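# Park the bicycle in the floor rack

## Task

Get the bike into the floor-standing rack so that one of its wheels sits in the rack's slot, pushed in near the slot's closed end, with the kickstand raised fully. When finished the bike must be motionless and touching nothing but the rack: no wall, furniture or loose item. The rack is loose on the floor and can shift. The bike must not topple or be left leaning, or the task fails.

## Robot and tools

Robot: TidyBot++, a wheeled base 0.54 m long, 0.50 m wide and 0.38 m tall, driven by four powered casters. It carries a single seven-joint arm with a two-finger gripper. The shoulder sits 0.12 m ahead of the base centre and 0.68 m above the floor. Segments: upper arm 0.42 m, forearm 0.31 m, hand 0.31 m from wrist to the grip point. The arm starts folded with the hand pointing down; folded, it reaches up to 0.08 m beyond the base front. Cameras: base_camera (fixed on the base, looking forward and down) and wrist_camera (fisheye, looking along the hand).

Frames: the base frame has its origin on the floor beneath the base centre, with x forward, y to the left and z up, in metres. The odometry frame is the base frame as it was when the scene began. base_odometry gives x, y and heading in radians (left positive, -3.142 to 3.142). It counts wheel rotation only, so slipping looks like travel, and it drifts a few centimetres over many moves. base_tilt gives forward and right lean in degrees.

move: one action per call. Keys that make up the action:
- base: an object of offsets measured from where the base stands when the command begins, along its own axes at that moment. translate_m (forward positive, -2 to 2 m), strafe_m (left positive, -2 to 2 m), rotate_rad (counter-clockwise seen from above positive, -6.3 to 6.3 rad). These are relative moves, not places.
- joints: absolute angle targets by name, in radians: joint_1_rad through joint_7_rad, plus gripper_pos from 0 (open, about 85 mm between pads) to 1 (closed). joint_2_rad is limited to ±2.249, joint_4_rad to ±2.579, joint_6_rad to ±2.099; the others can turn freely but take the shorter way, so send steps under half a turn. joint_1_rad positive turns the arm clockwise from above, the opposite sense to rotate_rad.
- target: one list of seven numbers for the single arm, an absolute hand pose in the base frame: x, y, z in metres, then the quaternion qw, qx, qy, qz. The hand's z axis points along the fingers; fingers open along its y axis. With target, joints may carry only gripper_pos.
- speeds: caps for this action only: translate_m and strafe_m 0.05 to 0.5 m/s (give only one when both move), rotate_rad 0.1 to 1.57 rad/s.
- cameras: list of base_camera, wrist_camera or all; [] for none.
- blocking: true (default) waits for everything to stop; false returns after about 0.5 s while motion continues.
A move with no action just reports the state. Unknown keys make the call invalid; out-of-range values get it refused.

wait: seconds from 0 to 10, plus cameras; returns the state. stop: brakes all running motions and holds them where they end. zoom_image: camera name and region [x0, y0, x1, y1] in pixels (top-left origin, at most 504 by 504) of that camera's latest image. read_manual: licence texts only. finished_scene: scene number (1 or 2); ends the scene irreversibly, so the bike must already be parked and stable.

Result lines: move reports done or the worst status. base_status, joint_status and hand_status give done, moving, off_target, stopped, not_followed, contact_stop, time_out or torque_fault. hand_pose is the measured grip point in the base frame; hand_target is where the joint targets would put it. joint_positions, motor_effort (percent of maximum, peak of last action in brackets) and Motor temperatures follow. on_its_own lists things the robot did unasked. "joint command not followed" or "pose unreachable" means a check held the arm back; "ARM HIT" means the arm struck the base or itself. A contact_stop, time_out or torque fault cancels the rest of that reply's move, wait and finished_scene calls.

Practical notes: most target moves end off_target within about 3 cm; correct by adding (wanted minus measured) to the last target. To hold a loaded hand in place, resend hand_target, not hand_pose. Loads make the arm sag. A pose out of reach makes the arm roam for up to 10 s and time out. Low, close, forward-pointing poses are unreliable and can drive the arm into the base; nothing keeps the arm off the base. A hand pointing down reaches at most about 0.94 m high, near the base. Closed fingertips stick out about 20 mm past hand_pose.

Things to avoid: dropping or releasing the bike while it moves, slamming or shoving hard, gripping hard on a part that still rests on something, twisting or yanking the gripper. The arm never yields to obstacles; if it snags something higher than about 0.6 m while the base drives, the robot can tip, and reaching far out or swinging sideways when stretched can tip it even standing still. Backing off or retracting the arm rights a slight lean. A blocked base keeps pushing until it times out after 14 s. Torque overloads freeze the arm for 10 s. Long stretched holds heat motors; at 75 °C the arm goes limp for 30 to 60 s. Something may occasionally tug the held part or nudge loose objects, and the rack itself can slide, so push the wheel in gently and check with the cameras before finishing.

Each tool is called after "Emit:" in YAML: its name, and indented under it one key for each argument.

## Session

Emit:
move:

Scene clock: 0.00 s.
Motor temperatures (°C): [38 36 34 38 37 50 44]
base_odometry: x=+0.000 y=+0.000 heading=+0.000
base_tilt: forward=+0.0 right=+0.6
base_status: not commanded
joint_positions: joint_1_rad=+0.028 joint_2_rad=-0.325 joint_3_rad=+3.186 joint_4_rad=-2.537 joint_5_rad=-0.002 joint_6_rad=-0.908 joint_7_rad=+1.578 gripper_pos=+0.000
joint_status: not commanded
motor_effort: joint_1_rad=+0 joint_2_rad=-1 joint_3_rad=+0 joint_4_rad=+13 joint_5_rad=-2 joint_6_rad=+0 joint_7_rad=+1
hand_pose: x=+0.2438 y=-0.0054 z=+0.5815 quat_wxyz=(-0.008, +0.999, -0.032, +0.011) (m; base frame)
hand_target: x=+0.2434 y=-0.0054 z=+0.5813 quat_wxyz=(-0.008, +0.999, -0.032, +0.011) (m; base frame)
hand_status: not commanded
pictures: base_camera, wrist_camera
camera_calibration:
wrist_camera: T_world_to_cam=[[-0.0495927, -0.998767, 0.00209508, -0.00102128], [-0.998576, 0.0496243, 0.0196023, 0.286925], [-0.0196821, -0.00111996, -0.999806, 0.727929], [0, 0, 0, 1]] pos_world=[0.300793, -0.0144432, 0.722166]

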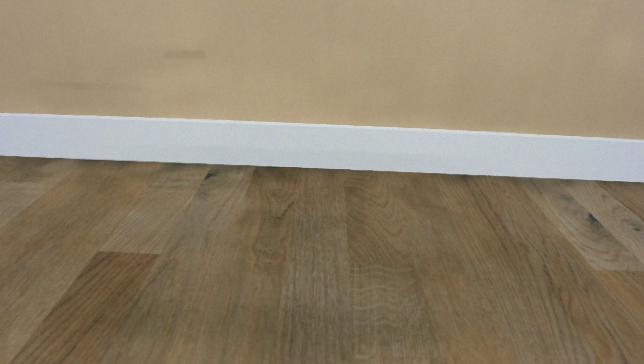

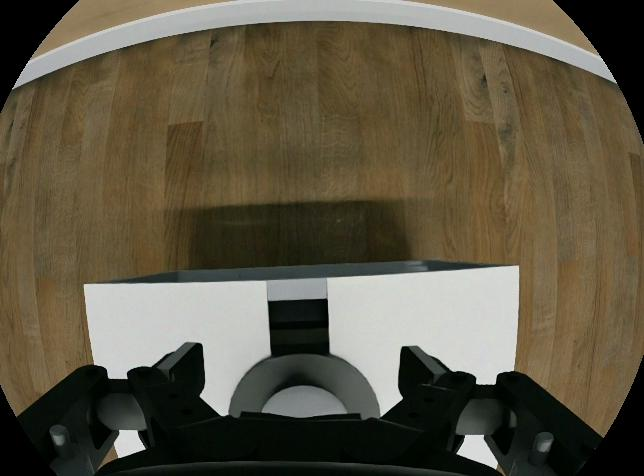

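Emit:
move:
  base: {"rotate_rad":1.2}
  joints: {"joint_1_rad":0.0,"joint_2_rad":-0.3,"joint_3_rad":3.14,"joint_4_rad":-2.2,"joint_5_rad":0.0,"joint_6_rad":-0.1,"joint_7_rad":1.57}

Emit:
move:
  base: {"rotate_rad":1.2}

Emit:
move:
  base: {"rotate_rad":1.2}

Emit:
move:
  base: {"rotate_rad":1.2}

Scene clock: 2.23 s.
Motor temperatures (°C): [38 36 34 38 37 50 44]
move: done
base_odometry: x=+0.000 y=+0.000 heading=+1.200
base_tilt: forward=+0.0 right=+0.6
base_status: done
joint_positions: joint_1_rad=+0.009 joint_2_rad=-0.323 joint_3_rad=+3.150 joint_4_rad=-2.200 joint_5_rad=-0.002 joint_6_rad=-0.145 joint_7_rad=+1.578 gripper_pos=+0.000
joint_status: all done
motor_effort: joint_1_rad=+0(1) joint_2_rad=-8(8) joint_3_rad=+0(3) joint_4_rad=+21(21) joint_5_rad=-1(4) joint_6_rad=+8(8) joint_7_rad=+1(1)
hand_pose: x=+0.5652 y=-0.0062 z=+0.8503 quat_wxyz=(+0.004, +0.847, -0.005, +0.531) (m; base frame)
hand_target: x=+0.5752 y=+0.0021 z=+0.8526 quat_wxyz=(+0.000, +0.841, +0.000, +0.540) (m; base frame)
hand_status: not commanded
pictures: base_camera, wrist_camera
camera_calibration:
wrist_camera: T_world_to_cam=[[-0.0229825, -0.999469, 0.0231164, -0.0193405], [-0.472957, -0.00950164, -0.881034, 1.07104], [0.880786, -0.0311815, -0.472488, 0.0454357], [0, 0, 0, 1]] pos_world=[0.466091, -0.00773691, 0.965534]

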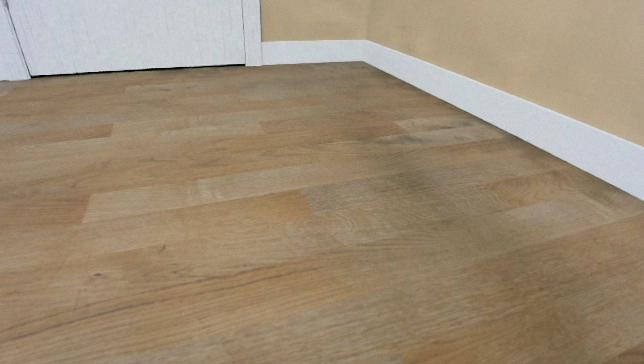

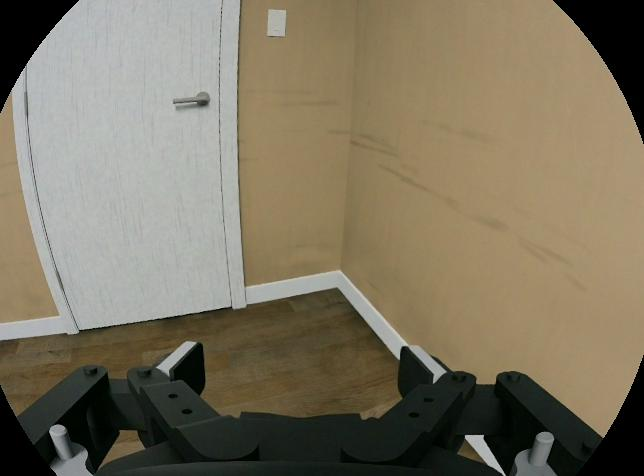

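Scene clock: 4.27 s.
Motor temperatures (°C): [38 36 34 38 37 50 44]
move: done
base_odometry: x=+0.000 y=+0.000 heading=+2.399
base_tilt: forward=+0.0 right=+0.6
base_status: done
joint_positions: joint_1_rad=+0.006 joint_2_rad=-0.321 joint_3_rad=+3.145 joint_4_rad=-2.200 joint_5_rad=-0.002 joint_6_rad=-0.142 joint_7_rad=+1.578 gripper_pos=+0.000
joint_status: not commanded
motor_effort: joint_1_rad=+0(2) joint_2_rad=-8(9) joint_3_rad=+0(2) joint_4_rad=+22(22) joint_5_rad=-2(2) joint_6_rad=+8(8) joint_7_rad=+1(1)
hand_pose: x=+0.5660 y=-0.0029 z=+0.8504 quat_wxyz=(+0.003, +0.847, -0.002, +0.532) (m; base frame)
hand_target: x=+0.5752 y=+0.0021 z=+0.8526 quat_wxyz=(+0.000, +0.841, +0.000, +0.540) (m; base frame)
hand_status: not commanded
pictures: base_camera, wrist_camera
camera_calibration:
wrist_camera: T_world_to_cam=[[-0.0160146, -0.999573, 0.0244226, -0.0210392], [-0.471644, -0.0139857, -0.881678, 1.07127], [0.881644, -0.0256385, -0.471218, 0.0433621], [0, 0, 0, 1]] pos_world=[0.466692, -0.00493602, 0.965466]

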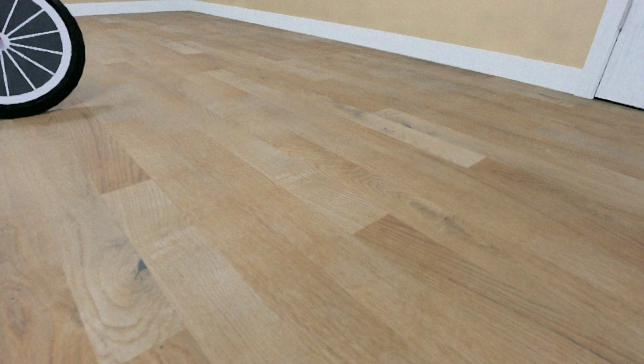

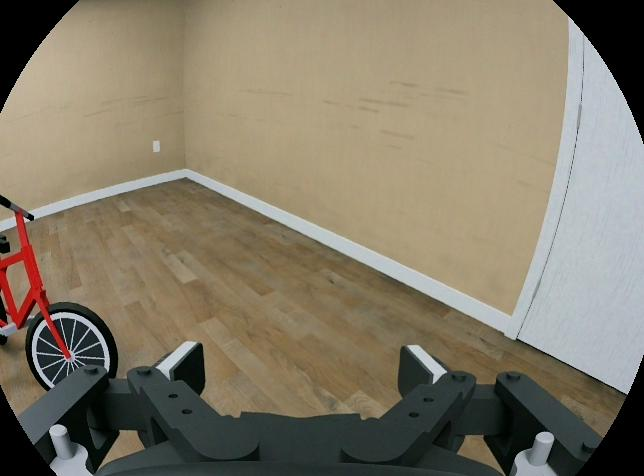

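Scene clock: 6.30 s.
Motor temperatures (°C): [38 36 34 38 37 50 44]
move: done
base_odometry: x=+0.000 y=+0.000 heading=-2.684
base_tilt: forward=+0.0 right=+0.6
base_status: done
joint_positions: joint_1_rad=+0.004 joint_2_rad=-0.321 joint_3_rad=+3.143 joint_4_rad=-2.200 joint_5_rad=-0.002 joint_6_rad=-0.141 joint_7_rad=+1.578 gripper_pos=+0.000
joint_status: not commanded
motor_effort: joint_1_rad=+0(1) joint_2_rad=-8(9) joint_3_rad=+1(3) joint_4_rad=+21(21) joint_5_rad=-1(2) joint_6_rad=+8(8) joint_7_rad=+1(1)
hand_pose: x=+0.5661 y=-0.0010 z=+0.8503 quat_wxyz=(+0.002, +0.847, +0.000, +0.532) (m; base frame)
hand_target: x=+0.5752 y=+0.0021 z=+0.8526 quat_wxyz=(+0.000, +0.841, +0.000, +0.540) (m; base frame)
hand_status: not commanded
pictures: base_camera, wrist_camera
camera_calibration:
wrist_camera: T_world_to_cam=[[-0.012109, -0.99961, 0.0251475, -0.0219951], [-0.471572, -0.016468, -0.881674, 1.07124], [0.881744, -0.022535, -0.471189, 0.0431799], [0, 0, 0, 1]] pos_world=[0.466827, -0.00337225, 0.965384]

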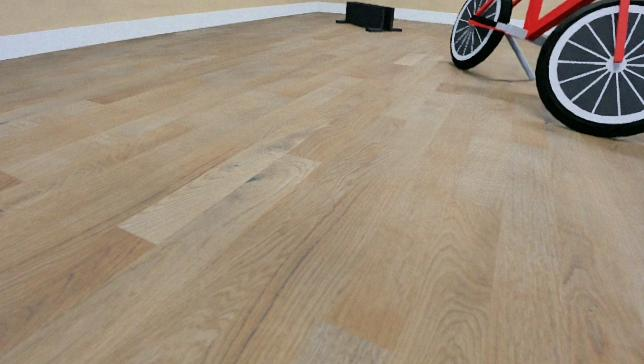

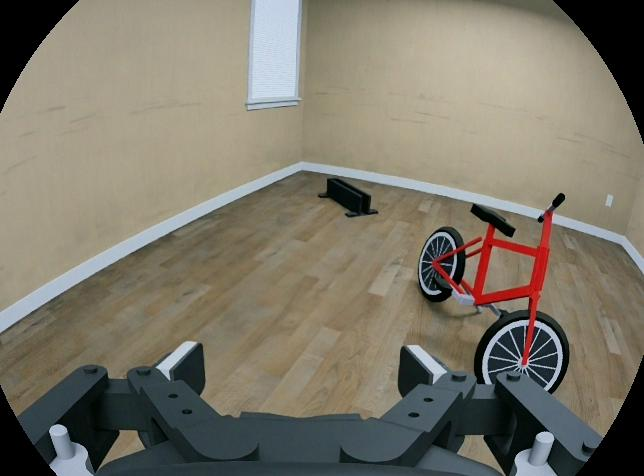

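Scene clock: 8.33 s.
Motor temperatures (°C): [38 36 34 38 37 50 44]
move: done
base_odometry: x=+0.000 y=+0.000 heading=-1.484
base_tilt: forward=+0.0 right=+0.6
base_status: done
joint_positions: joint_1_rad=+0.003 joint_2_rad=-0.321 joint_3_rad=+3.142 joint_4_rad=-2.200 joint_5_rad=-0.002 joint_6_rad=-0.141 joint_7_rad=+1.578 gripper_pos=+0.000
joint_status: not commanded
motor_effort: joint_1_rad=+0(2) joint_2_rad=-8(9) joint_3_rad=+0(2) joint_4_rad=+21(21) joint_5_rad=-1(2) joint_6_rad=+8(8) joint_7_rad=+1(1)
hand_pose: x=+0.5662 y=+0.0002 z=+0.8502 quat_wxyz=(+0.002, +0.847, +0.001, +0.532) (m; base frame)
hand_target: x=+0.5752 y=+0.0021 z=+0.8526 quat_wxyz=(+0.000, +0.841, +0.000, +0.540) (m; base frame)
hand_status: not commanded
pictures: base_camera, wrist_camera
camera_calibration:
wrist_camera: T_world_to_cam=[[-0.00956843, -0.999626, 0.025621, -0.0226191], [-0.471628, -0.0180818, -0.881612, 1.07119], [0.881746, -0.0205192, -0.471278, 0.0431894], [0, 0, 0, 1]] pos_world=[0.466905, -0.0023553, 0.96531]

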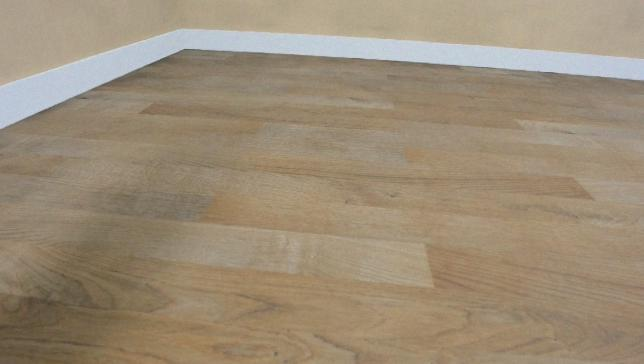

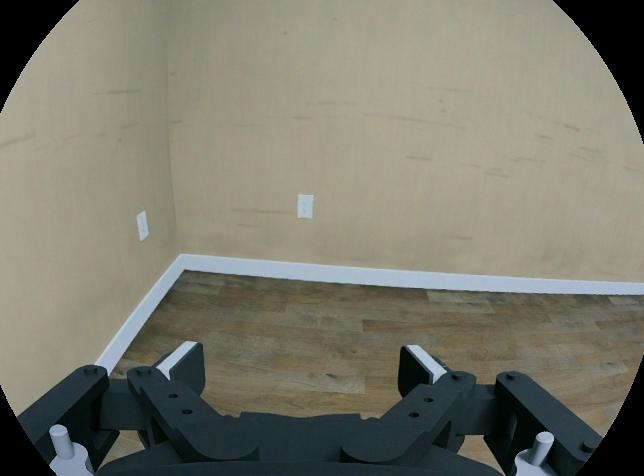

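Emit:
move:
  base: {"rotate_rad":-1.4}

Emit:
zoom_image:
  camera: "wrist_camera"
  region: [120, 120, 560, 440]

Emit:
zoom_image:
  camera: "base_camera"
  region: [100, 0, 500, 200]

Scene clock: 10.67 s.
Motor temperatures (°C): [38 36 34 39 37 50 44]
move: done
base_odometry: x=+0.000 y=+0.000 heading=-2.884
base_tilt: forward=+0.0 right=+0.6
base_status: done
joint_positions: joint_1_rad=+0.002 joint_2_rad=-0.320 joint_3_rad=+3.142 joint_4_rad=-2.200 joint_5_rad=-0.002 joint_6_rad=-0.141 joint_7_rad=+1.578 gripper_pos=+0.000
joint_status: not commanded
motor_effort: joint_1_rad=+0(2) joint_2_rad=-8(9) joint_3_rad=+0(2) joint_4_rad=+21(21) joint_5_rad=-2(3) joint_6_rad=+8(8) joint_7_rad=+0(1)
hand_pose: x=+0.5663 y=+0.0002 z=+0.8501 quat_wxyz=(+0.002, +0.847, +0.001, +0.531) (m; base frame)
hand_target: x=+0.5752 y=+0.0021 z=+0.8526 quat_wxyz=(+0.000, +0.841, +0.000, +0.540) (m; base frame)
hand_status: not commanded
pictures: base_camera, wrist_camera
camera_calibration:
wrist_camera: T_world_to_cam=[[-0.00941484, -0.999632, 0.0254283, -0.0225048], [-0.471801, -0.0179803, -0.881522, 1.07116], [0.881655, -0.0202965, -0.471458, 0.0432542], [0, 0, 0, 1]] pos_world=[0.467024, -0.00235893, 0.965212]

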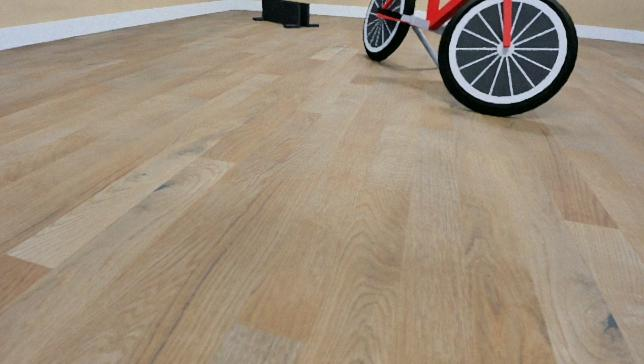

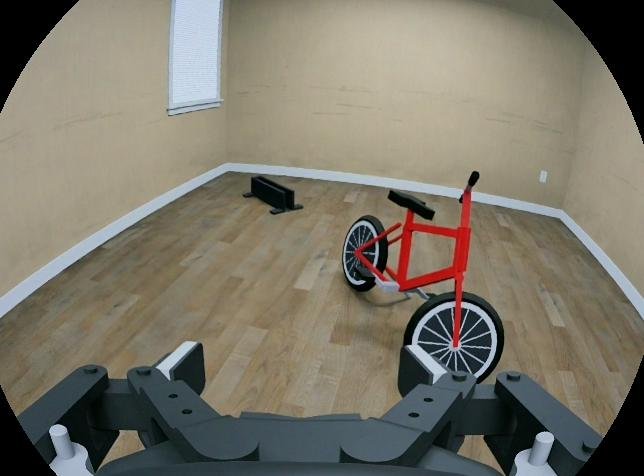

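Scaled by 1.145.

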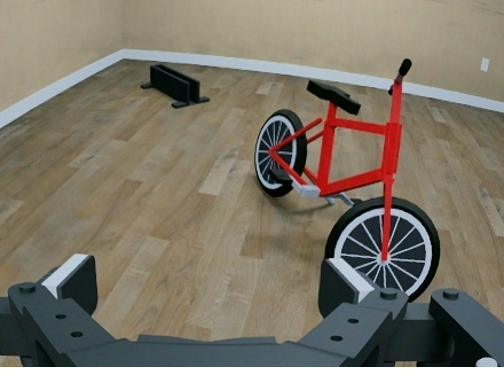

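Scaled by 1.260.

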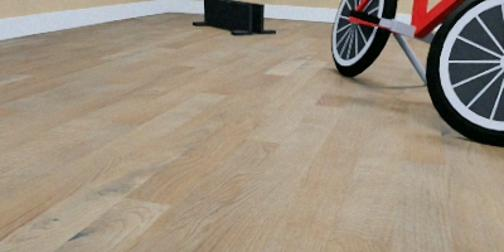

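Emit:
zoom_image:
  camera: "wrist_camera"
  region: [230, 160, 320, 230]

Emit:
zoom_image:
  camera: "base_camera"
  region: [240, 0, 330, 50]

Emit:
zoom_image:
  camera: "wrist_camera"
  region: [330, 170, 520, 400]

Emit:
zoom_image:
  camera: "base_camera"
  region: [350, 0, 600, 130]

Scaled by 5.600.

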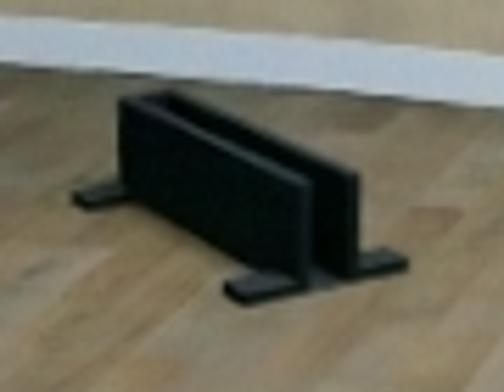

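Scaled by 5.600.

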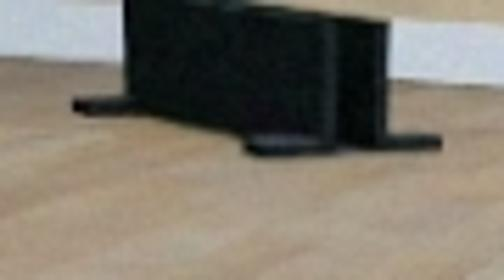

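Scaled by 2.191.

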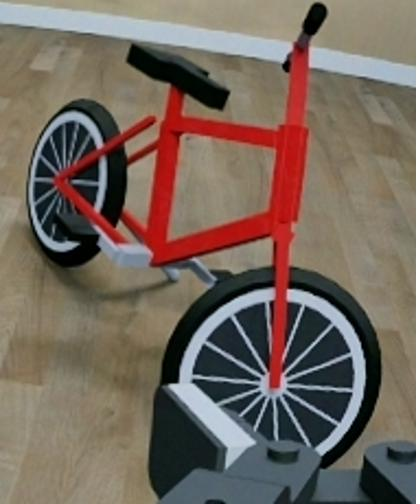

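Scaled by 2.016.

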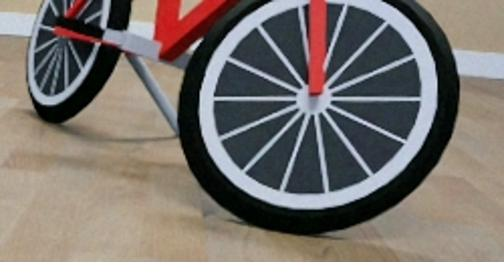

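Emit:
move:
  base: {"translate_m":1.13,"strafe_m":0.355,"rotate_rad":-1.126}

Scene clock: 16.30 s.
Motor temperatures (°C): [38 36 34 39 37 50 44]
move: done
base_odometry: x=-1.002 y=-0.631 heading=+2.273
base_tilt: forward=+0.0 right=+0.6
base_status: done
joint_positions: joint_1_rad=+0.002 joint_2_rad=-0.317 joint_3_rad=+3.142 joint_4_rad=-2.200 joint_5_rad=-0.002 joint_6_rad=-0.140 joint_7_rad=+1.578 gripper_pos=+0.000
joint_status: not commanded
motor_effort: joint_1_rad=+0(1) joint_2_rad=-8(9) joint_3_rad=+1(2) joint_4_rad=+21(22) joint_5_rad=-1(2) joint_6_rad=+8(8) joint_7_rad=+1(1)
hand_pose: x=+0.5668 y=+0.0003 z=+0.8490 quat_wxyz=(+0.002, +0.848, +0.001, +0.531) (m; base frame)
hand_target: x=+0.5752 y=+0.0021 z=+0.8526 quat_wxyz=(+0.000, +0.841, +0.000, +0.540) (m; base frame)
hand_status: not commanded
pictures: base_camera, wrist_camera
camera_calibration:
wrist_camera: T_world_to_cam=[[-0.00916365, -0.999633, 0.0255097, -0.0225866], [-0.473774, -0.0181255, -0.88046, 1.07066], [0.880599, -0.0201541, -0.473434, 0.044539], [0, 0, 0, 1]] pos_world=[0.467824, -0.00227445, 0.964337]

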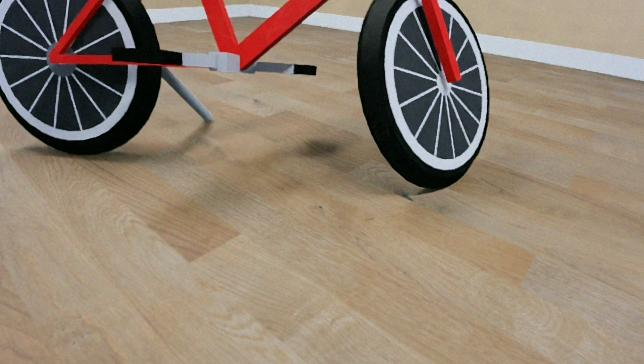

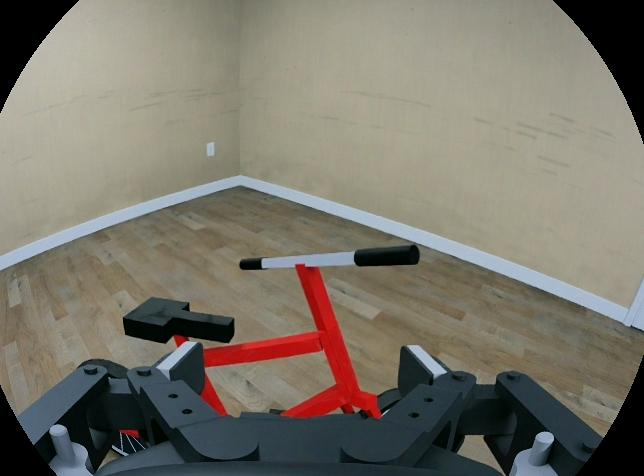

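Emit:
move:
  base: {"translate_m":0.264,"strafe_m":1.518,"rotate_rad":0.253}
  joints: {"joint_6_rad":-0.6}

Scene clock: 20.77 s.
Motor temperatures (°C): [38 36 34 39 37 50 44]
move: done
base_odometry: x=-2.332 y=-1.410 heading=+2.526
base_tilt: forward=+0.0 right=+0.6
base_status: done
joint_positions: joint_1_rad=+0.002 joint_2_rad=-0.317 joint_3_rad=+3.144 joint_4_rad=-2.199 joint_5_rad=-0.002 joint_6_rad=-0.560 joint_7_rad=+1.578 gripper_pos=+0.000
joint_status: all done
motor_effort: joint_1_rad=+0(2) joint_2_rad=-7(8) joint_3_rad=+0(3) joint_4_rad=+20(22) joint_5_rad=-2(3) joint_6_rad=+6(8) joint_7_rad=+0(1)
hand_pose: x=+0.4877 y=+0.0002 z=+0.7473 quat_wxyz=(+0.001, +0.939, +0.001, +0.343) (m; base frame)
hand_target: x=+0.4784 y=+0.0019 z=+0.7327 quat_wxyz=(+0.000, +0.949, +0.000, +0.315) (m; base frame)
hand_status: not commanded
pictures: base_camera, wrist_camera
camera_calibration:
wrist_camera: T_world_to_cam=[[0.00110109, -0.999686, 0.0250452, -0.0255006], [-0.790662, -0.0162043, -0.612039, 0.897549], [0.612253, -0.0191284, -0.790431, 0.433833], [0, 0, 0, 1]] pos_world=[0.444071, -0.0026499, 0.892889]

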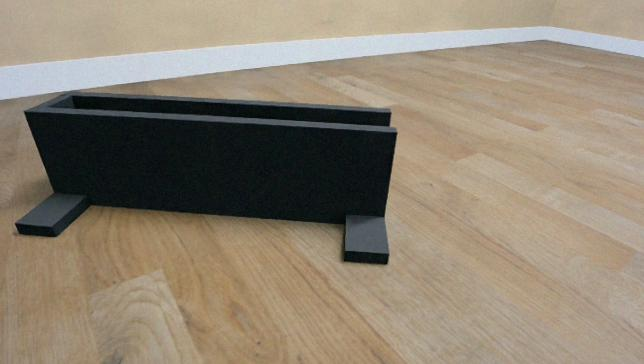

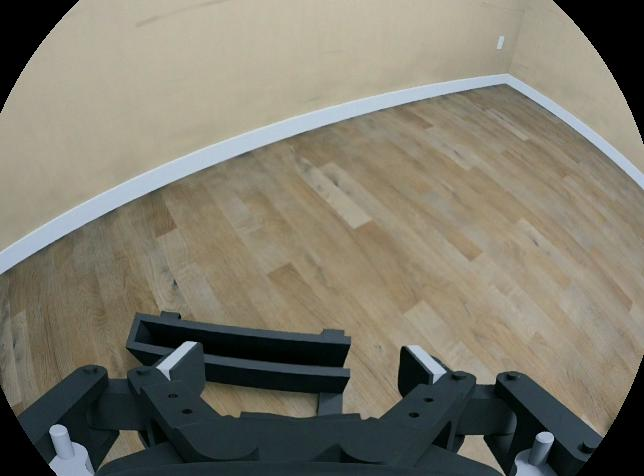

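Emit:
move:
  base: {"translate_m":0.10,"strafe_m":0.12}
  joints: {"joint_1_rad":-0.186,"joint_2_rad":1.094,"joint_3_rad":3.14,"joint_4_rad":-1.491,"joint_5_rad":0.0,"joint_6_rad":-0.557,"joint_7_rad":2.879}

Scene clock: 24.50 s.
Motor temperatures (°C): [38 36 34 39 37 50 44]
move: done
base_odometry: x=-2.483 y=-1.450 heading=+2.526
base_tilt: forward=+0.0 right=+0.6
base_status: done
joint_positions: joint_1_rad=-0.170 joint_2_rad=+1.081 joint_3_rad=+3.144 joint_4_rad=-1.501 joint_5_rad=-0.002 joint_6_rad=-0.560 joint_7_rad=+2.831 gripper_pos=+0.000
joint_status: all done
motor_effort: joint_1_rad=+0(2) joint_2_rad=-43(45) joint_3_rad=-1(2) joint_4_rad=+9(21) joint_5_rad=-1(3) joint_6_rad=+0(6) joint_7_rad=+1(1)
hand_pose: x=+0.6492 y=+0.0915 z=+0.3022 quat_wxyz=(+0.000, +0.756, +0.655, +0.000) (m; base frame)
hand_target: x=+0.6490 y=+0.1021 z=+0.2967 quat_wxyz=(-0.001, +0.733, +0.680, +0.000) (m; base frame)
hand_status: not commanded
pictures: base_camera, wrist_camera
camera_calibration:
wrist_camera: T_world_to_cam=[[0.991598, -0.128137, 0.0177444, -0.643867], [-0.128781, -0.99079, 0.0418315, 0.216289], [0.0122209, -0.0437652, -0.998967, 0.439696], [0, 0, 0, 1]] pos_world=[0.660938, 0.151037, 0.441619]

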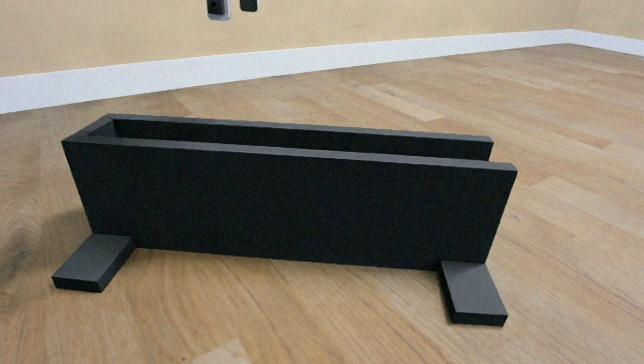

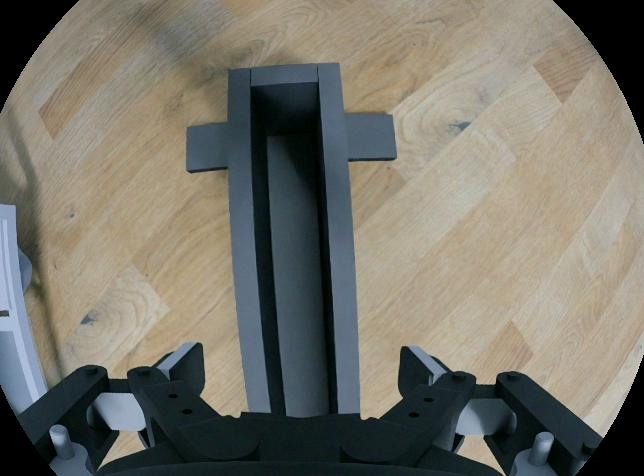

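Emit:
move:
  base: {"translate_m":-0.037}
  joints: {"gripper_pos":0.2,"joint_7_rad":2.93}
  cameras: []

Emit:
move:
  joints: {"joint_2_rad":1.370,"joint_4_rad":-1.355,"joint_6_rad":-0.43}

Scene clock: 26.27 s.
Motor temperatures (°C): [38 36 34 39 37 50 44]
move: done
base_odometry: x=-2.453 y=-1.472 heading=+2.526
base_tilt: forward=+0.0 right=+0.6
base_status: done
joint_positions: joint_1_rad=-0.174 joint_2_rad=+1.081 joint_3_rad=+3.144 joint_4_rad=-1.494 joint_5_rad=-0.002 joint_6_rad=-0.560 joint_7_rad=+2.893 gripper_pos=+0.200
joint_status: all done
motor_effort: joint_1_rad=+0(2) joint_2_rad=-43(45) joint_3_rad=-1(2) joint_4_rad=+9(11) joint_5_rad=-1(2) joint_6_rad=+0(1) joint_7_rad=+1(1)
hand_pose: x=+0.6528 y=+0.0944 z=+0.3032 quat_wxyz=(+0.002, +0.734, +0.679, +0.003) (m; base frame)
hand_target: x=+0.6490 y=+0.1021 z=+0.2967 quat_wxyz=(-0.001, +0.716, +0.698, +0.000) (m; base frame)
hand_status: not commanded
pictures: none
No camera images: "cameras" was empty.

Scene clock: 27.87 s.
Motor temperatures (°C): [38 36 34 39 37 50 44]
move: done
base_odometry: x=-2.453 y=-1.472 heading=+2.526
base_tilt: forward=+0.0 right=+0.6
base_status: not commanded
joint_positions: joint_1_rad=-0.174 joint_2_rad=+1.368 joint_3_rad=+3.144 joint_4_rad=-1.365 joint_5_rad=-0.002 joint_6_rad=-0.480 joint_7_rad=+2.893 gripper_pos=+0.200
joint_status: all done
motor_effort: joint_1_rad=+0(1) joint_2_rad=-43(49) joint_3_rad=+0(2) joint_4_rad=+7(10) joint_5_rad=-2(2) joint_6_rad=+0(1) joint_7_rad=+1(1)
hand_pose: x=+0.6260 y=+0.0896 z=+0.1674 quat_wxyz=(-0.019, +0.733, +0.679, -0.030) (m; base frame)
hand_target: x=+0.6447 y=+0.1013 z=+0.1670 quat_wxyz=(-0.004, +0.716, +0.698, -0.005) (m; base frame)
hand_status: not commanded
pictures: base_camera, wrist_camera
camera_calibration:
wrist_camera: T_world_to_cam=[[0.996747, -0.0616483, -0.0519162, -0.616159], [-0.058574, -0.99655, 0.0587904, 0.170713], [-0.0553614, -0.0555582, -0.996919, 0.348287], [0, 0, 0, 1]] pos_world=[0.643435, 0.151489, 0.305189]

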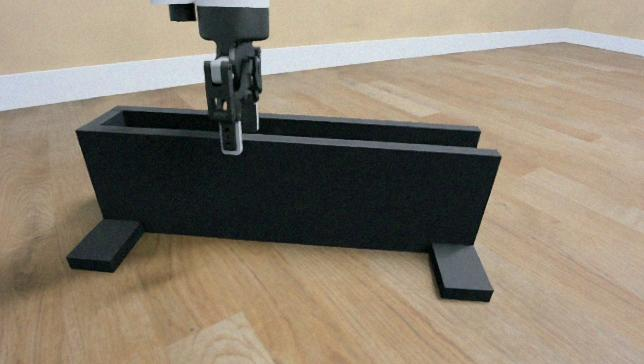

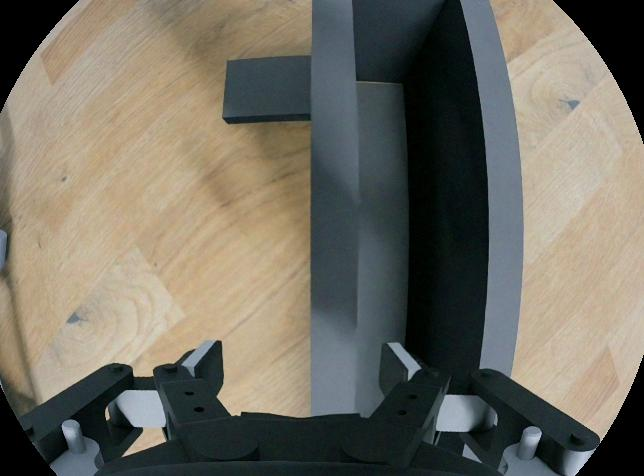

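Emit:
move:
  joints: {"joint_2_rad":1.44,"joint_4_rad":-1.292,"joint_6_rad":-0.35}

Scene clock: 29.10 s.
Motor temperatures (°C): [38 36 34 39 37 50 44]
move: done
base_odometry: x=-2.453 y=-1.472 heading=+2.526
base_tilt: forward=+0.0 right=+0.6
base_status: not commanded
joint_positions: joint_1_rad=-0.174 joint_2_rad=+1.427 joint_3_rad=+3.144 joint_4_rad=-1.299 joint_5_rad=-0.002 joint_6_rad=-0.399 joint_7_rad=+2.893 gripper_pos=+0.200
joint_status: all done
motor_effort: joint_1_rad=+0(1) joint_2_rad=-45(46) joint_3_rad=-1(2) joint_4_rad=+7(9) joint_5_rad=+0(2) joint_6_rad=+0(2) joint_7_rad=+1(1)
hand_pose: x=+0.6595 y=+0.0955 z=+0.1435 quat_wxyz=(+0.005, +0.734, +0.680, +0.007) (m; base frame)
hand_target: x=+0.6698 y=+0.1060 z=+0.1376 quat_wxyz=(+0.016, +0.716, +0.698, +0.025) (m; base frame)
hand_status: not commanded
pictures: base_camera, wrist_camera
camera_calibration:
wrist_camera: T_world_to_cam=[[0.997529, -0.0611803, 0.0345397, -0.663462], [-0.0624942, -0.997309, 0.0383367, 0.185564], [0.0321013, -0.0404005, -0.998668, 0.267767], [0, 0, 0, 1]] pos_world=[0.664824, 0.155292, 0.283212]

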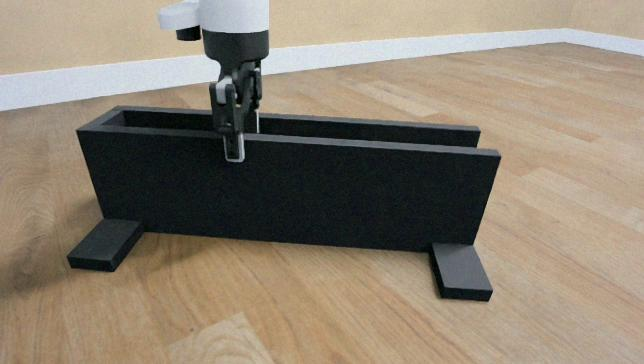

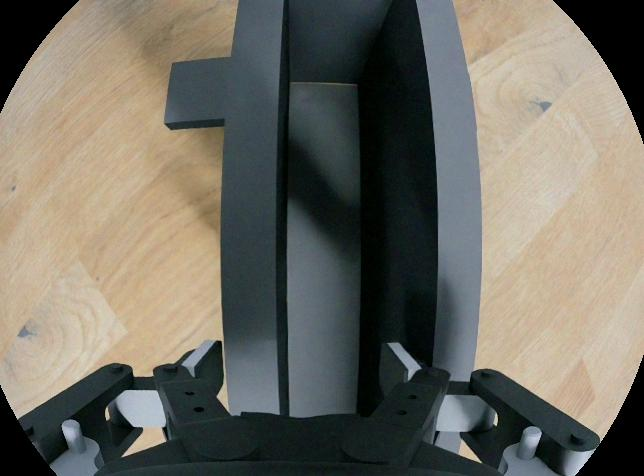

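Emit:
move:
  base: {"translate_m":-0.018}
  joints: {"joint_2_rad":1.463,"joint_6_rad":-0.375}

Emit:
move:
  joints: {"gripper_pos":1.0}

Scene clock: 30.03 s.
Motor temperatures (°C): [38 36 34 39 37 50 44]
move: done
base_odometry: x=-2.438 y=-1.482 heading=+2.526
base_tilt: forward=+0.0 right=+0.6
base_status: done
joint_positions: joint_1_rad=-0.176 joint_2_rad=+1.449 joint_3_rad=+3.144 joint_4_rad=-1.297 joint_5_rad=-0.002 joint_6_rad=-0.399 joint_7_rad=+2.893 gripper_pos=+0.200
joint_status: all done
motor_effort: joint_1_rad=+0(2) joint_2_rad=-44(46) joint_3_rad=-1(2) joint_4_rad=+6(9) joint_5_rad=-1(2) joint_6_rad=+0(1) joint_7_rad=+0(1)
hand_pose: x=+0.6483 y=+0.0943 z=+0.1313 quat_wxyz=(-0.001, +0.733, +0.680, -0.002) (m; base frame)
hand_target: x=+0.6497 y=+0.1022 z=+0.1247 quat_wxyz=(+0.003, +0.716, +0.698, +0.005) (m; base frame)
hand_status: not commanded
pictures: base_camera, wrist_camera
camera_calibration:
wrist_camera: T_world_to_cam=[[0.998114, -0.0597093, 0.0142864, -0.6498], [-0.0602759, -0.997246, 0.0432112, 0.182036], [0.011667, -0.0439908, -0.998964, 0.269496], [0, 0, 0, 1]] pos_world=[0.656403, 0.154591, 0.270634]

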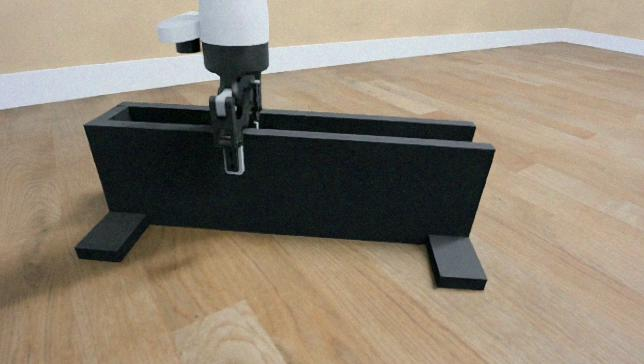

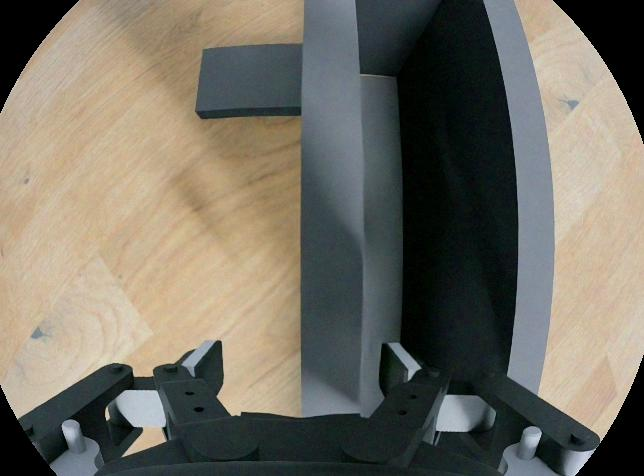

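Scene clock: 31.03 s.
Motor temperatures (°C): [38 36 34 39 37 50 44]
move: off_target
base_odometry: x=-2.438 y=-1.482 heading=+2.526
base_tilt: forward=+0.0 right=+0.6
base_status: not commanded
joint_positions: joint_1_rad=-0.175 joint_2_rad=+1.449 joint_3_rad=+3.145 joint_4_rad=-1.286 joint_5_rad=-0.002 joint_6_rad=-0.395 joint_7_rad=+2.896 gripper_pos=+0.802
joint_status: gripper_pos off_target (ended at +0.802, target +1.000)
motor_effort: joint_1_rad=-2(3) joint_2_rad=-40(44) joint_3_rad=-2(4) joint_4_rad=+5(10) joint_5_rad=-2(3) joint_6_rad=+2(6) joint_7_rad=+0(1)
hand_pose: x=+0.6564 y=+0.0946 z=+0.1330 quat_wxyz=(+0.004, +0.732, +0.681, +0.004) (m; base frame)
hand_target: x=+0.6497 y=+0.1022 z=+0.1247 quat_wxyz=(+0.003, +0.716, +0.698, +0.005) (m; base frame)
hand_status: not commanded
pictures: base_camera, wrist_camera
camera_calibration:
wrist_camera: T_world_to_cam=[[0.997898, -0.0575815, 0.0297298, -0.659984], [-0.0587818, -0.99742, 0.0412177, 0.182094], [0.0272798, -0.0428786, -0.998708, 0.260718], [0, 0, 0, 1]] pos_world=[0.662188, 0.154801, 0.272497]

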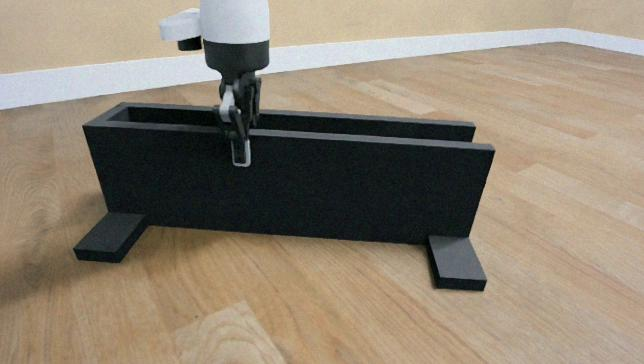

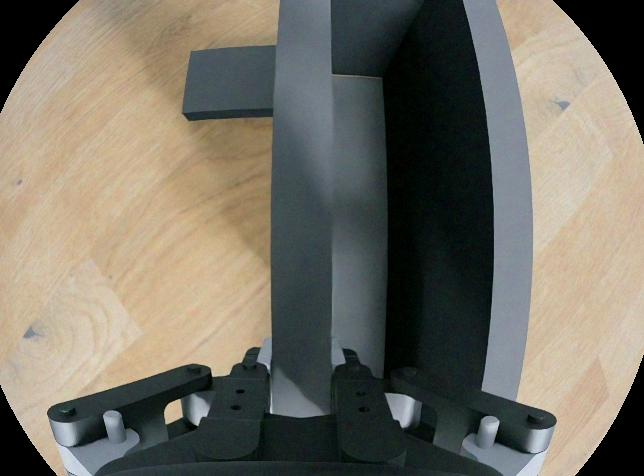

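Emit:
move:
  base: {"translate_m":0.136,"strafe_m":0.170,"rotate_rad":-0.34}
  speeds: {"translate_m":0.08,"rotate_rad":0.12}

Scene clock: 34.50 s.
Motor temperatures (°C): [38 37 34 39 37 50 44]
move: done
base_odometry: x=-2.648 y=-1.543 heading=+2.187
base_tilt: forward=+0.0 right=+0.6
base_status: done
joint_positions: joint_1_rad=-0.201 joint_2_rad=+1.444 joint_3_rad=+3.136 joint_4_rad=-1.307 joint_5_rad=-0.002 joint_6_rad=-0.395 joint_7_rad=+2.909 gripper_pos=+0.802
joint_status: not commanded
motor_effort: joint_1_rad=+2(6) joint_2_rad=-41(45) joint_3_rad=+0(4) joint_4_rad=+9(14) joint_5_rad=-3(4) joint_6_rad=+3(8) joint_7_rad=-1(3)
hand_pose: x=+0.6428 y=+0.1116 z=+0.1330 quat_wxyz=(-0.004, +0.719, +0.695, +0.000) (m; base frame)
hand_target: x=+0.6497 y=+0.1022 z=+0.1247 quat_wxyz=(+0.003, +0.716, +0.698, +0.005) (m; base frame)
hand_status: not commanded
pictures: base_camera, wrist_camera
camera_calibration:
wrist_camera: T_world_to_cam=[[0.999772, -0.0178982, 0.0116615, -0.648698], [-0.0183074, -0.999185, 0.0359848, 0.17314], [0.0110079, -0.0361901, -0.999284, 0.27161], [0, 0, 0, 1]] pos_world=[0.64873, 0.171218, 0.27275]

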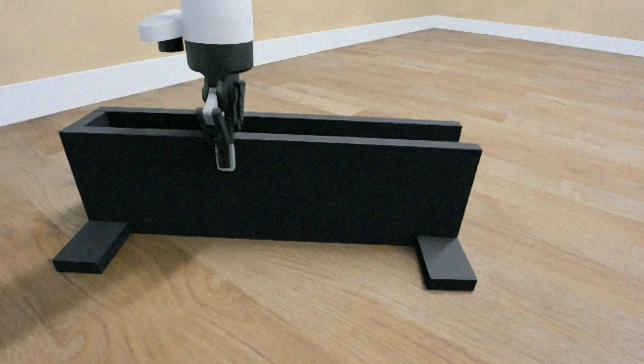

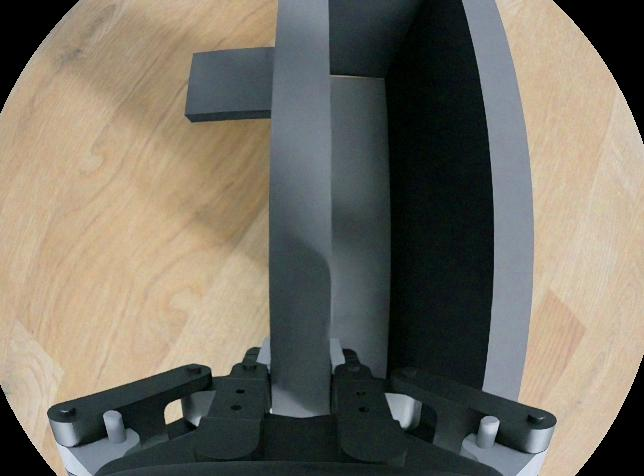

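Emit:
move:
  joints: {"gripper_pos":0.3}
  cameras: []

Emit:
move:
  joints: {"joint_2_rad":1.094,"joint_4_rad":-1.491,"joint_6_rad":-0.557}

Scene clock: 35.73 s.
Motor temperatures (°C): [38 37 34 39 37 50 44]
move: done
base_odometry: x=-2.648 y=-1.543 heading=+2.187
base_tilt: forward=+0.0 right=+0.6
base_status: not commanded
joint_positions: joint_1_rad=-0.195 joint_2_rad=+1.452 joint_3_rad=+3.136 joint_4_rad=-1.297 joint_5_rad=-0.002 joint_6_rad=-0.395 joint_7_rad=+2.909 gripper_pos=+0.300
joint_status: all done
motor_effort: joint_1_rad=+0(3) joint_2_rad=-44(46) joint_3_rad=-1(2) joint_4_rad=+7(10) joint_5_rad=-2(4) joint_6_rad=+0(3) joint_7_rad=+1(1)
hand_pose: x=+0.6454 y=+0.1095 z=+0.1300 quat_wxyz=(-0.003, +0.720, +0.694, +0.001) (m; base frame)
hand_target: x=+0.6497 y=+0.1022 z=+0.1247 quat_wxyz=(+0.003, +0.716, +0.698, +0.005) (m; base frame)
hand_status: not commanded
pictures: none
No camera images: "cameras" was empty.

Scene clock: 37.40 s.
Motor temperatures (°C): [38 37 34 39 37 50 44]
move: done
base_odometry: x=-2.648 y=-1.543 heading=+2.187
base_tilt: forward=+0.0 right=+0.6
base_status: not commanded
joint_positions: joint_1_rad=-0.195 joint_2_rad=+1.108 joint_3_rad=+3.136 joint_4_rad=-1.479 joint_5_rad=-0.002 joint_6_rad=-0.506 joint_7_rad=+2.909 gripper_pos=+0.300
joint_status: all done
motor_effort: joint_1_rad=+0(0) joint_2_rad=-43(49) joint_3_rad=-1(2) joint_4_rad=+9(10) joint_5_rad=-2(3) joint_6_rad=+1(1) joint_7_rad=+1(1)
hand_pose: x=+0.6648 y=+0.1133 z=+0.2918 quat_wxyz=(+0.011, +0.720, +0.694, +0.023) (m; base frame)
hand_target: x=+0.6490 y=+0.1021 z=+0.2967 quat_wxyz=(-0.001, +0.716, +0.698, +0.000) (m; base frame)
hand_status: not commanded
pictures: base_camera, wrist_camera
camera_calibration:
wrist_camera: T_world_to_cam=[[0.99769, -0.0216884, 0.0643805, -0.686037], [-0.0232905, -0.999435, 0.0242388, 0.176299], [0.0638184, -0.0256822, -0.997631, 0.393332], [0, 0, 0, 1]] pos_world=[0.663456, 0.171422, 0.432294]

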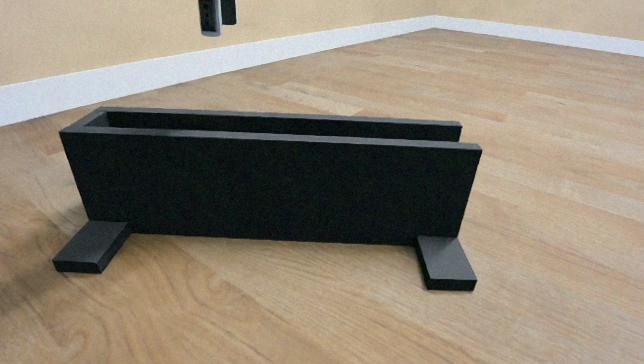

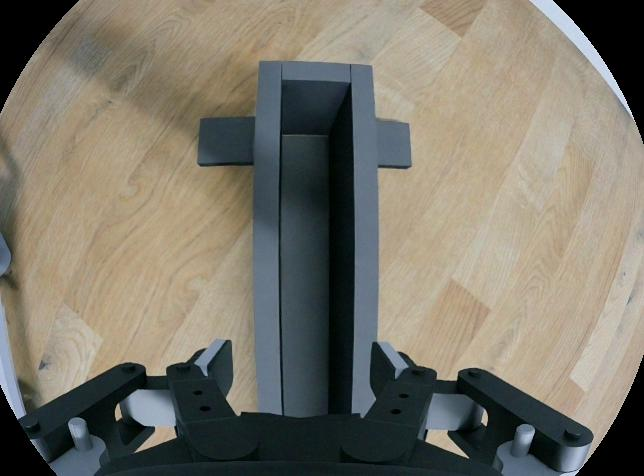

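Emit:
move:
  joints: {"joint_1_rad":0.6,"joint_2_rad":-0.1,"joint_3_rad":3.14,"joint_4_rad":-1.7,"joint_5_rad":0.0,"joint_6_rad":-0.9,"joint_7_rad":2.2,"gripper_pos":0.0}
  cameras: []

Emit:
move:
  base: {"translate_m":0.094,"strafe_m":-1.455,"rotate_rad":-0.061}

Scene clock: 40.63 s.
Motor temperatures (°C): [38 37 34 39 37 50 44]
move: done
base_odometry: x=-2.648 y=-1.543 heading=+2.187
base_tilt: forward=+0.0 right=+0.6
base_status: not commanded
joint_positions: joint_1_rad=+0.584 joint_2_rad=-0.080 joint_3_rad=+3.137 joint_4_rad=-1.685 joint_5_rad=-0.002 joint_6_rad=-0.844 joint_7_rad=+2.250 gripper_pos=+0.000
joint_status: all done
motor_effort: joint_1_rad=+0(3) joint_2_rad=-16(47) joint_3_rad=+0(3) joint_4_rad=+20(21) joint_5_rad=-1(3) joint_6_rad=+6(6) joint_7_rad=+0(1)
hand_pose: x=+0.5211 y=-0.2611 z=+0.8511 quat_wxyz=(+0.199, +0.939, +0.046, +0.275) (m; base frame)
hand_target: x=+0.4986 y=-0.2571 z=+0.8419 quat_wxyz=(+0.182, +0.949, +0.015, +0.258) (m; base frame)
hand_status: not commanded
pictures: none
No camera images: "cameras" was empty.

Scene clock: 44.37 s.
Motor temperatures (°C): [38 37 34 39 37 50 44]
move: done
base_odometry: x=-1.515 y=-0.625 heading=+2.125
base_tilt: forward=+0.0 right=+0.6
base_status: done
joint_positions: joint_1_rad=+0.595 joint_2_rad=-0.087 joint_3_rad=+3.139 joint_4_rad=-1.687 joint_5_rad=-0.002 joint_6_rad=-0.848 joint_7_rad=+2.246 gripper_pos=+0.000
joint_status: not commanded
motor_effort: joint_1_rad=+0(3) joint_2_rad=-16(19) joint_3_rad=+0(4) joint_4_rad=+20(21) joint_5_rad=-1(3) joint_6_rad=+6(6) joint_7_rad=+1(1)
hand_pose: x=+0.5153 y=-0.2647 z=+0.8524 quat_wxyz=(+0.201, +0.940, +0.038, +0.274) (m; base frame)
hand_target: x=+0.4986 y=-0.2571 z=+0.8419 quat_wxyz=(+0.182, +0.949, +0.015, +0.258) (m; base frame)
hand_status: not commanded
pictures: base_camera, wrist_camera
camera_calibration:
wrist_camera: T_world_to_cam=[[-0.0342576, -0.9073, 0.419086, -0.586178], [-0.868186, -0.180697, -0.46217, 0.84814], [0.495054, -0.379677, -0.781515, 0.452244], [0, 0, 0, 1]] pos_world=[0.492377, -0.206876, 0.991079]

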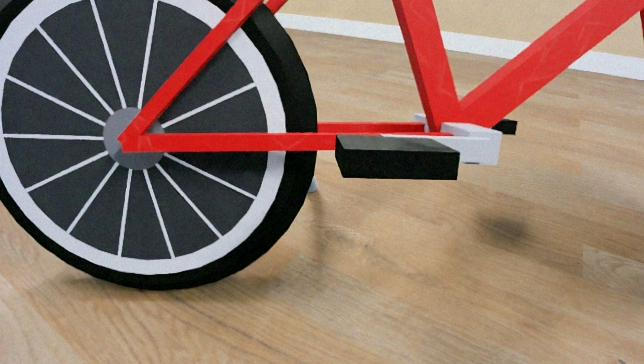

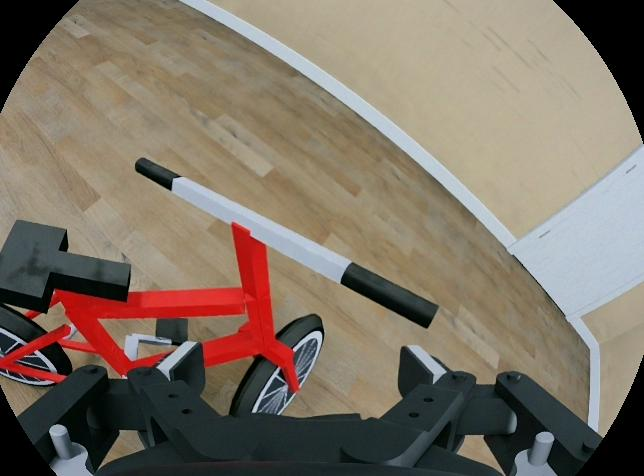

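Emit:
move:
  joints: {"joint_1_rad":0.20,"joint_2_rad":0.70,"joint_3_rad":3.14,"joint_4_rad":-0.736,"joint_5_rad":0.397,"joint_6_rad":-1.551,"joint_7_rad":2.78}

Scene clock: 48.07 s.
Motor temperatures (°C): [38 37 34 39 37 50 44]
move: done
base_odometry: x=-1.515 y=-0.625 heading=+2.125
base_tilt: forward=+0.0 right=+0.6
base_status: not commanded
joint_positions: joint_1_rad=+0.213 joint_2_rad=+0.684 joint_3_rad=+3.139 joint_4_rad=-0.746 joint_5_rad=+0.330 joint_6_rad=-1.497 joint_7_rad=+2.732 gripper_pos=+0.000
joint_status: all done
motor_effort: joint_1_rad=+0(2) joint_2_rad=-41(43) joint_3_rad=+0(1) joint_4_rad=+18(22) joint_5_rad=+1(3) joint_6_rad=+2(7) joint_7_rad=+1(1)
hand_pose: x=+0.7251 y=-0.2315 z=+0.7642 quat_wxyz=(+0.193, +0.875, +0.444, -0.022) (m; base frame)
hand_target: x=+0.7104 y=-0.2406 z=+0.7620 quat_wxyz=(+0.199, +0.861, +0.463, -0.069) (m; base frame)
hand_status: not commanded
pictures: base_camera, wrist_camera
camera_calibration:
wrist_camera: T_world_to_cam=[[0.791373, -0.51345, 0.33181, -0.952691], [-0.598864, -0.760172, 0.251994, 0.120258], [0.122847, -0.39813, -0.909066, 0.655166], [0, 0, 0, 1]] pos_world=[0.745467, -0.136901, 0.881397]

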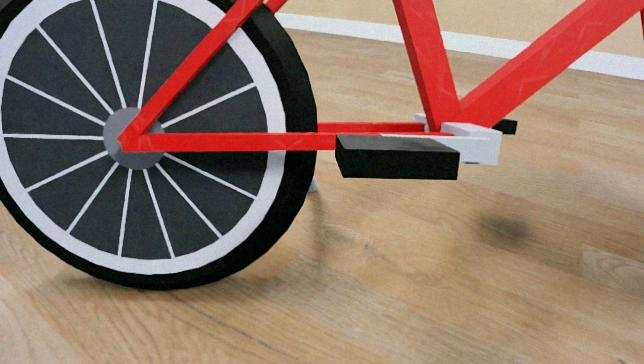

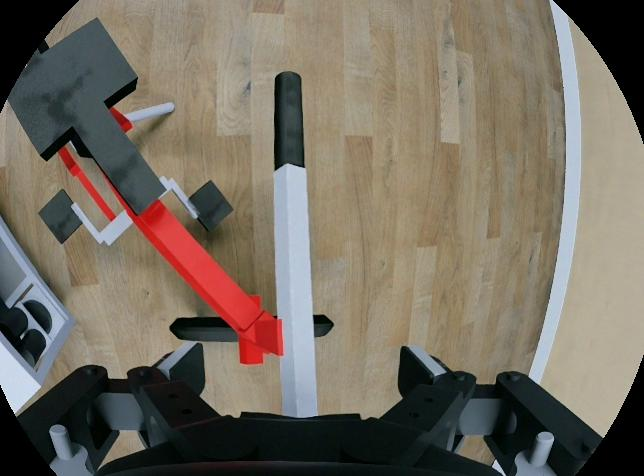

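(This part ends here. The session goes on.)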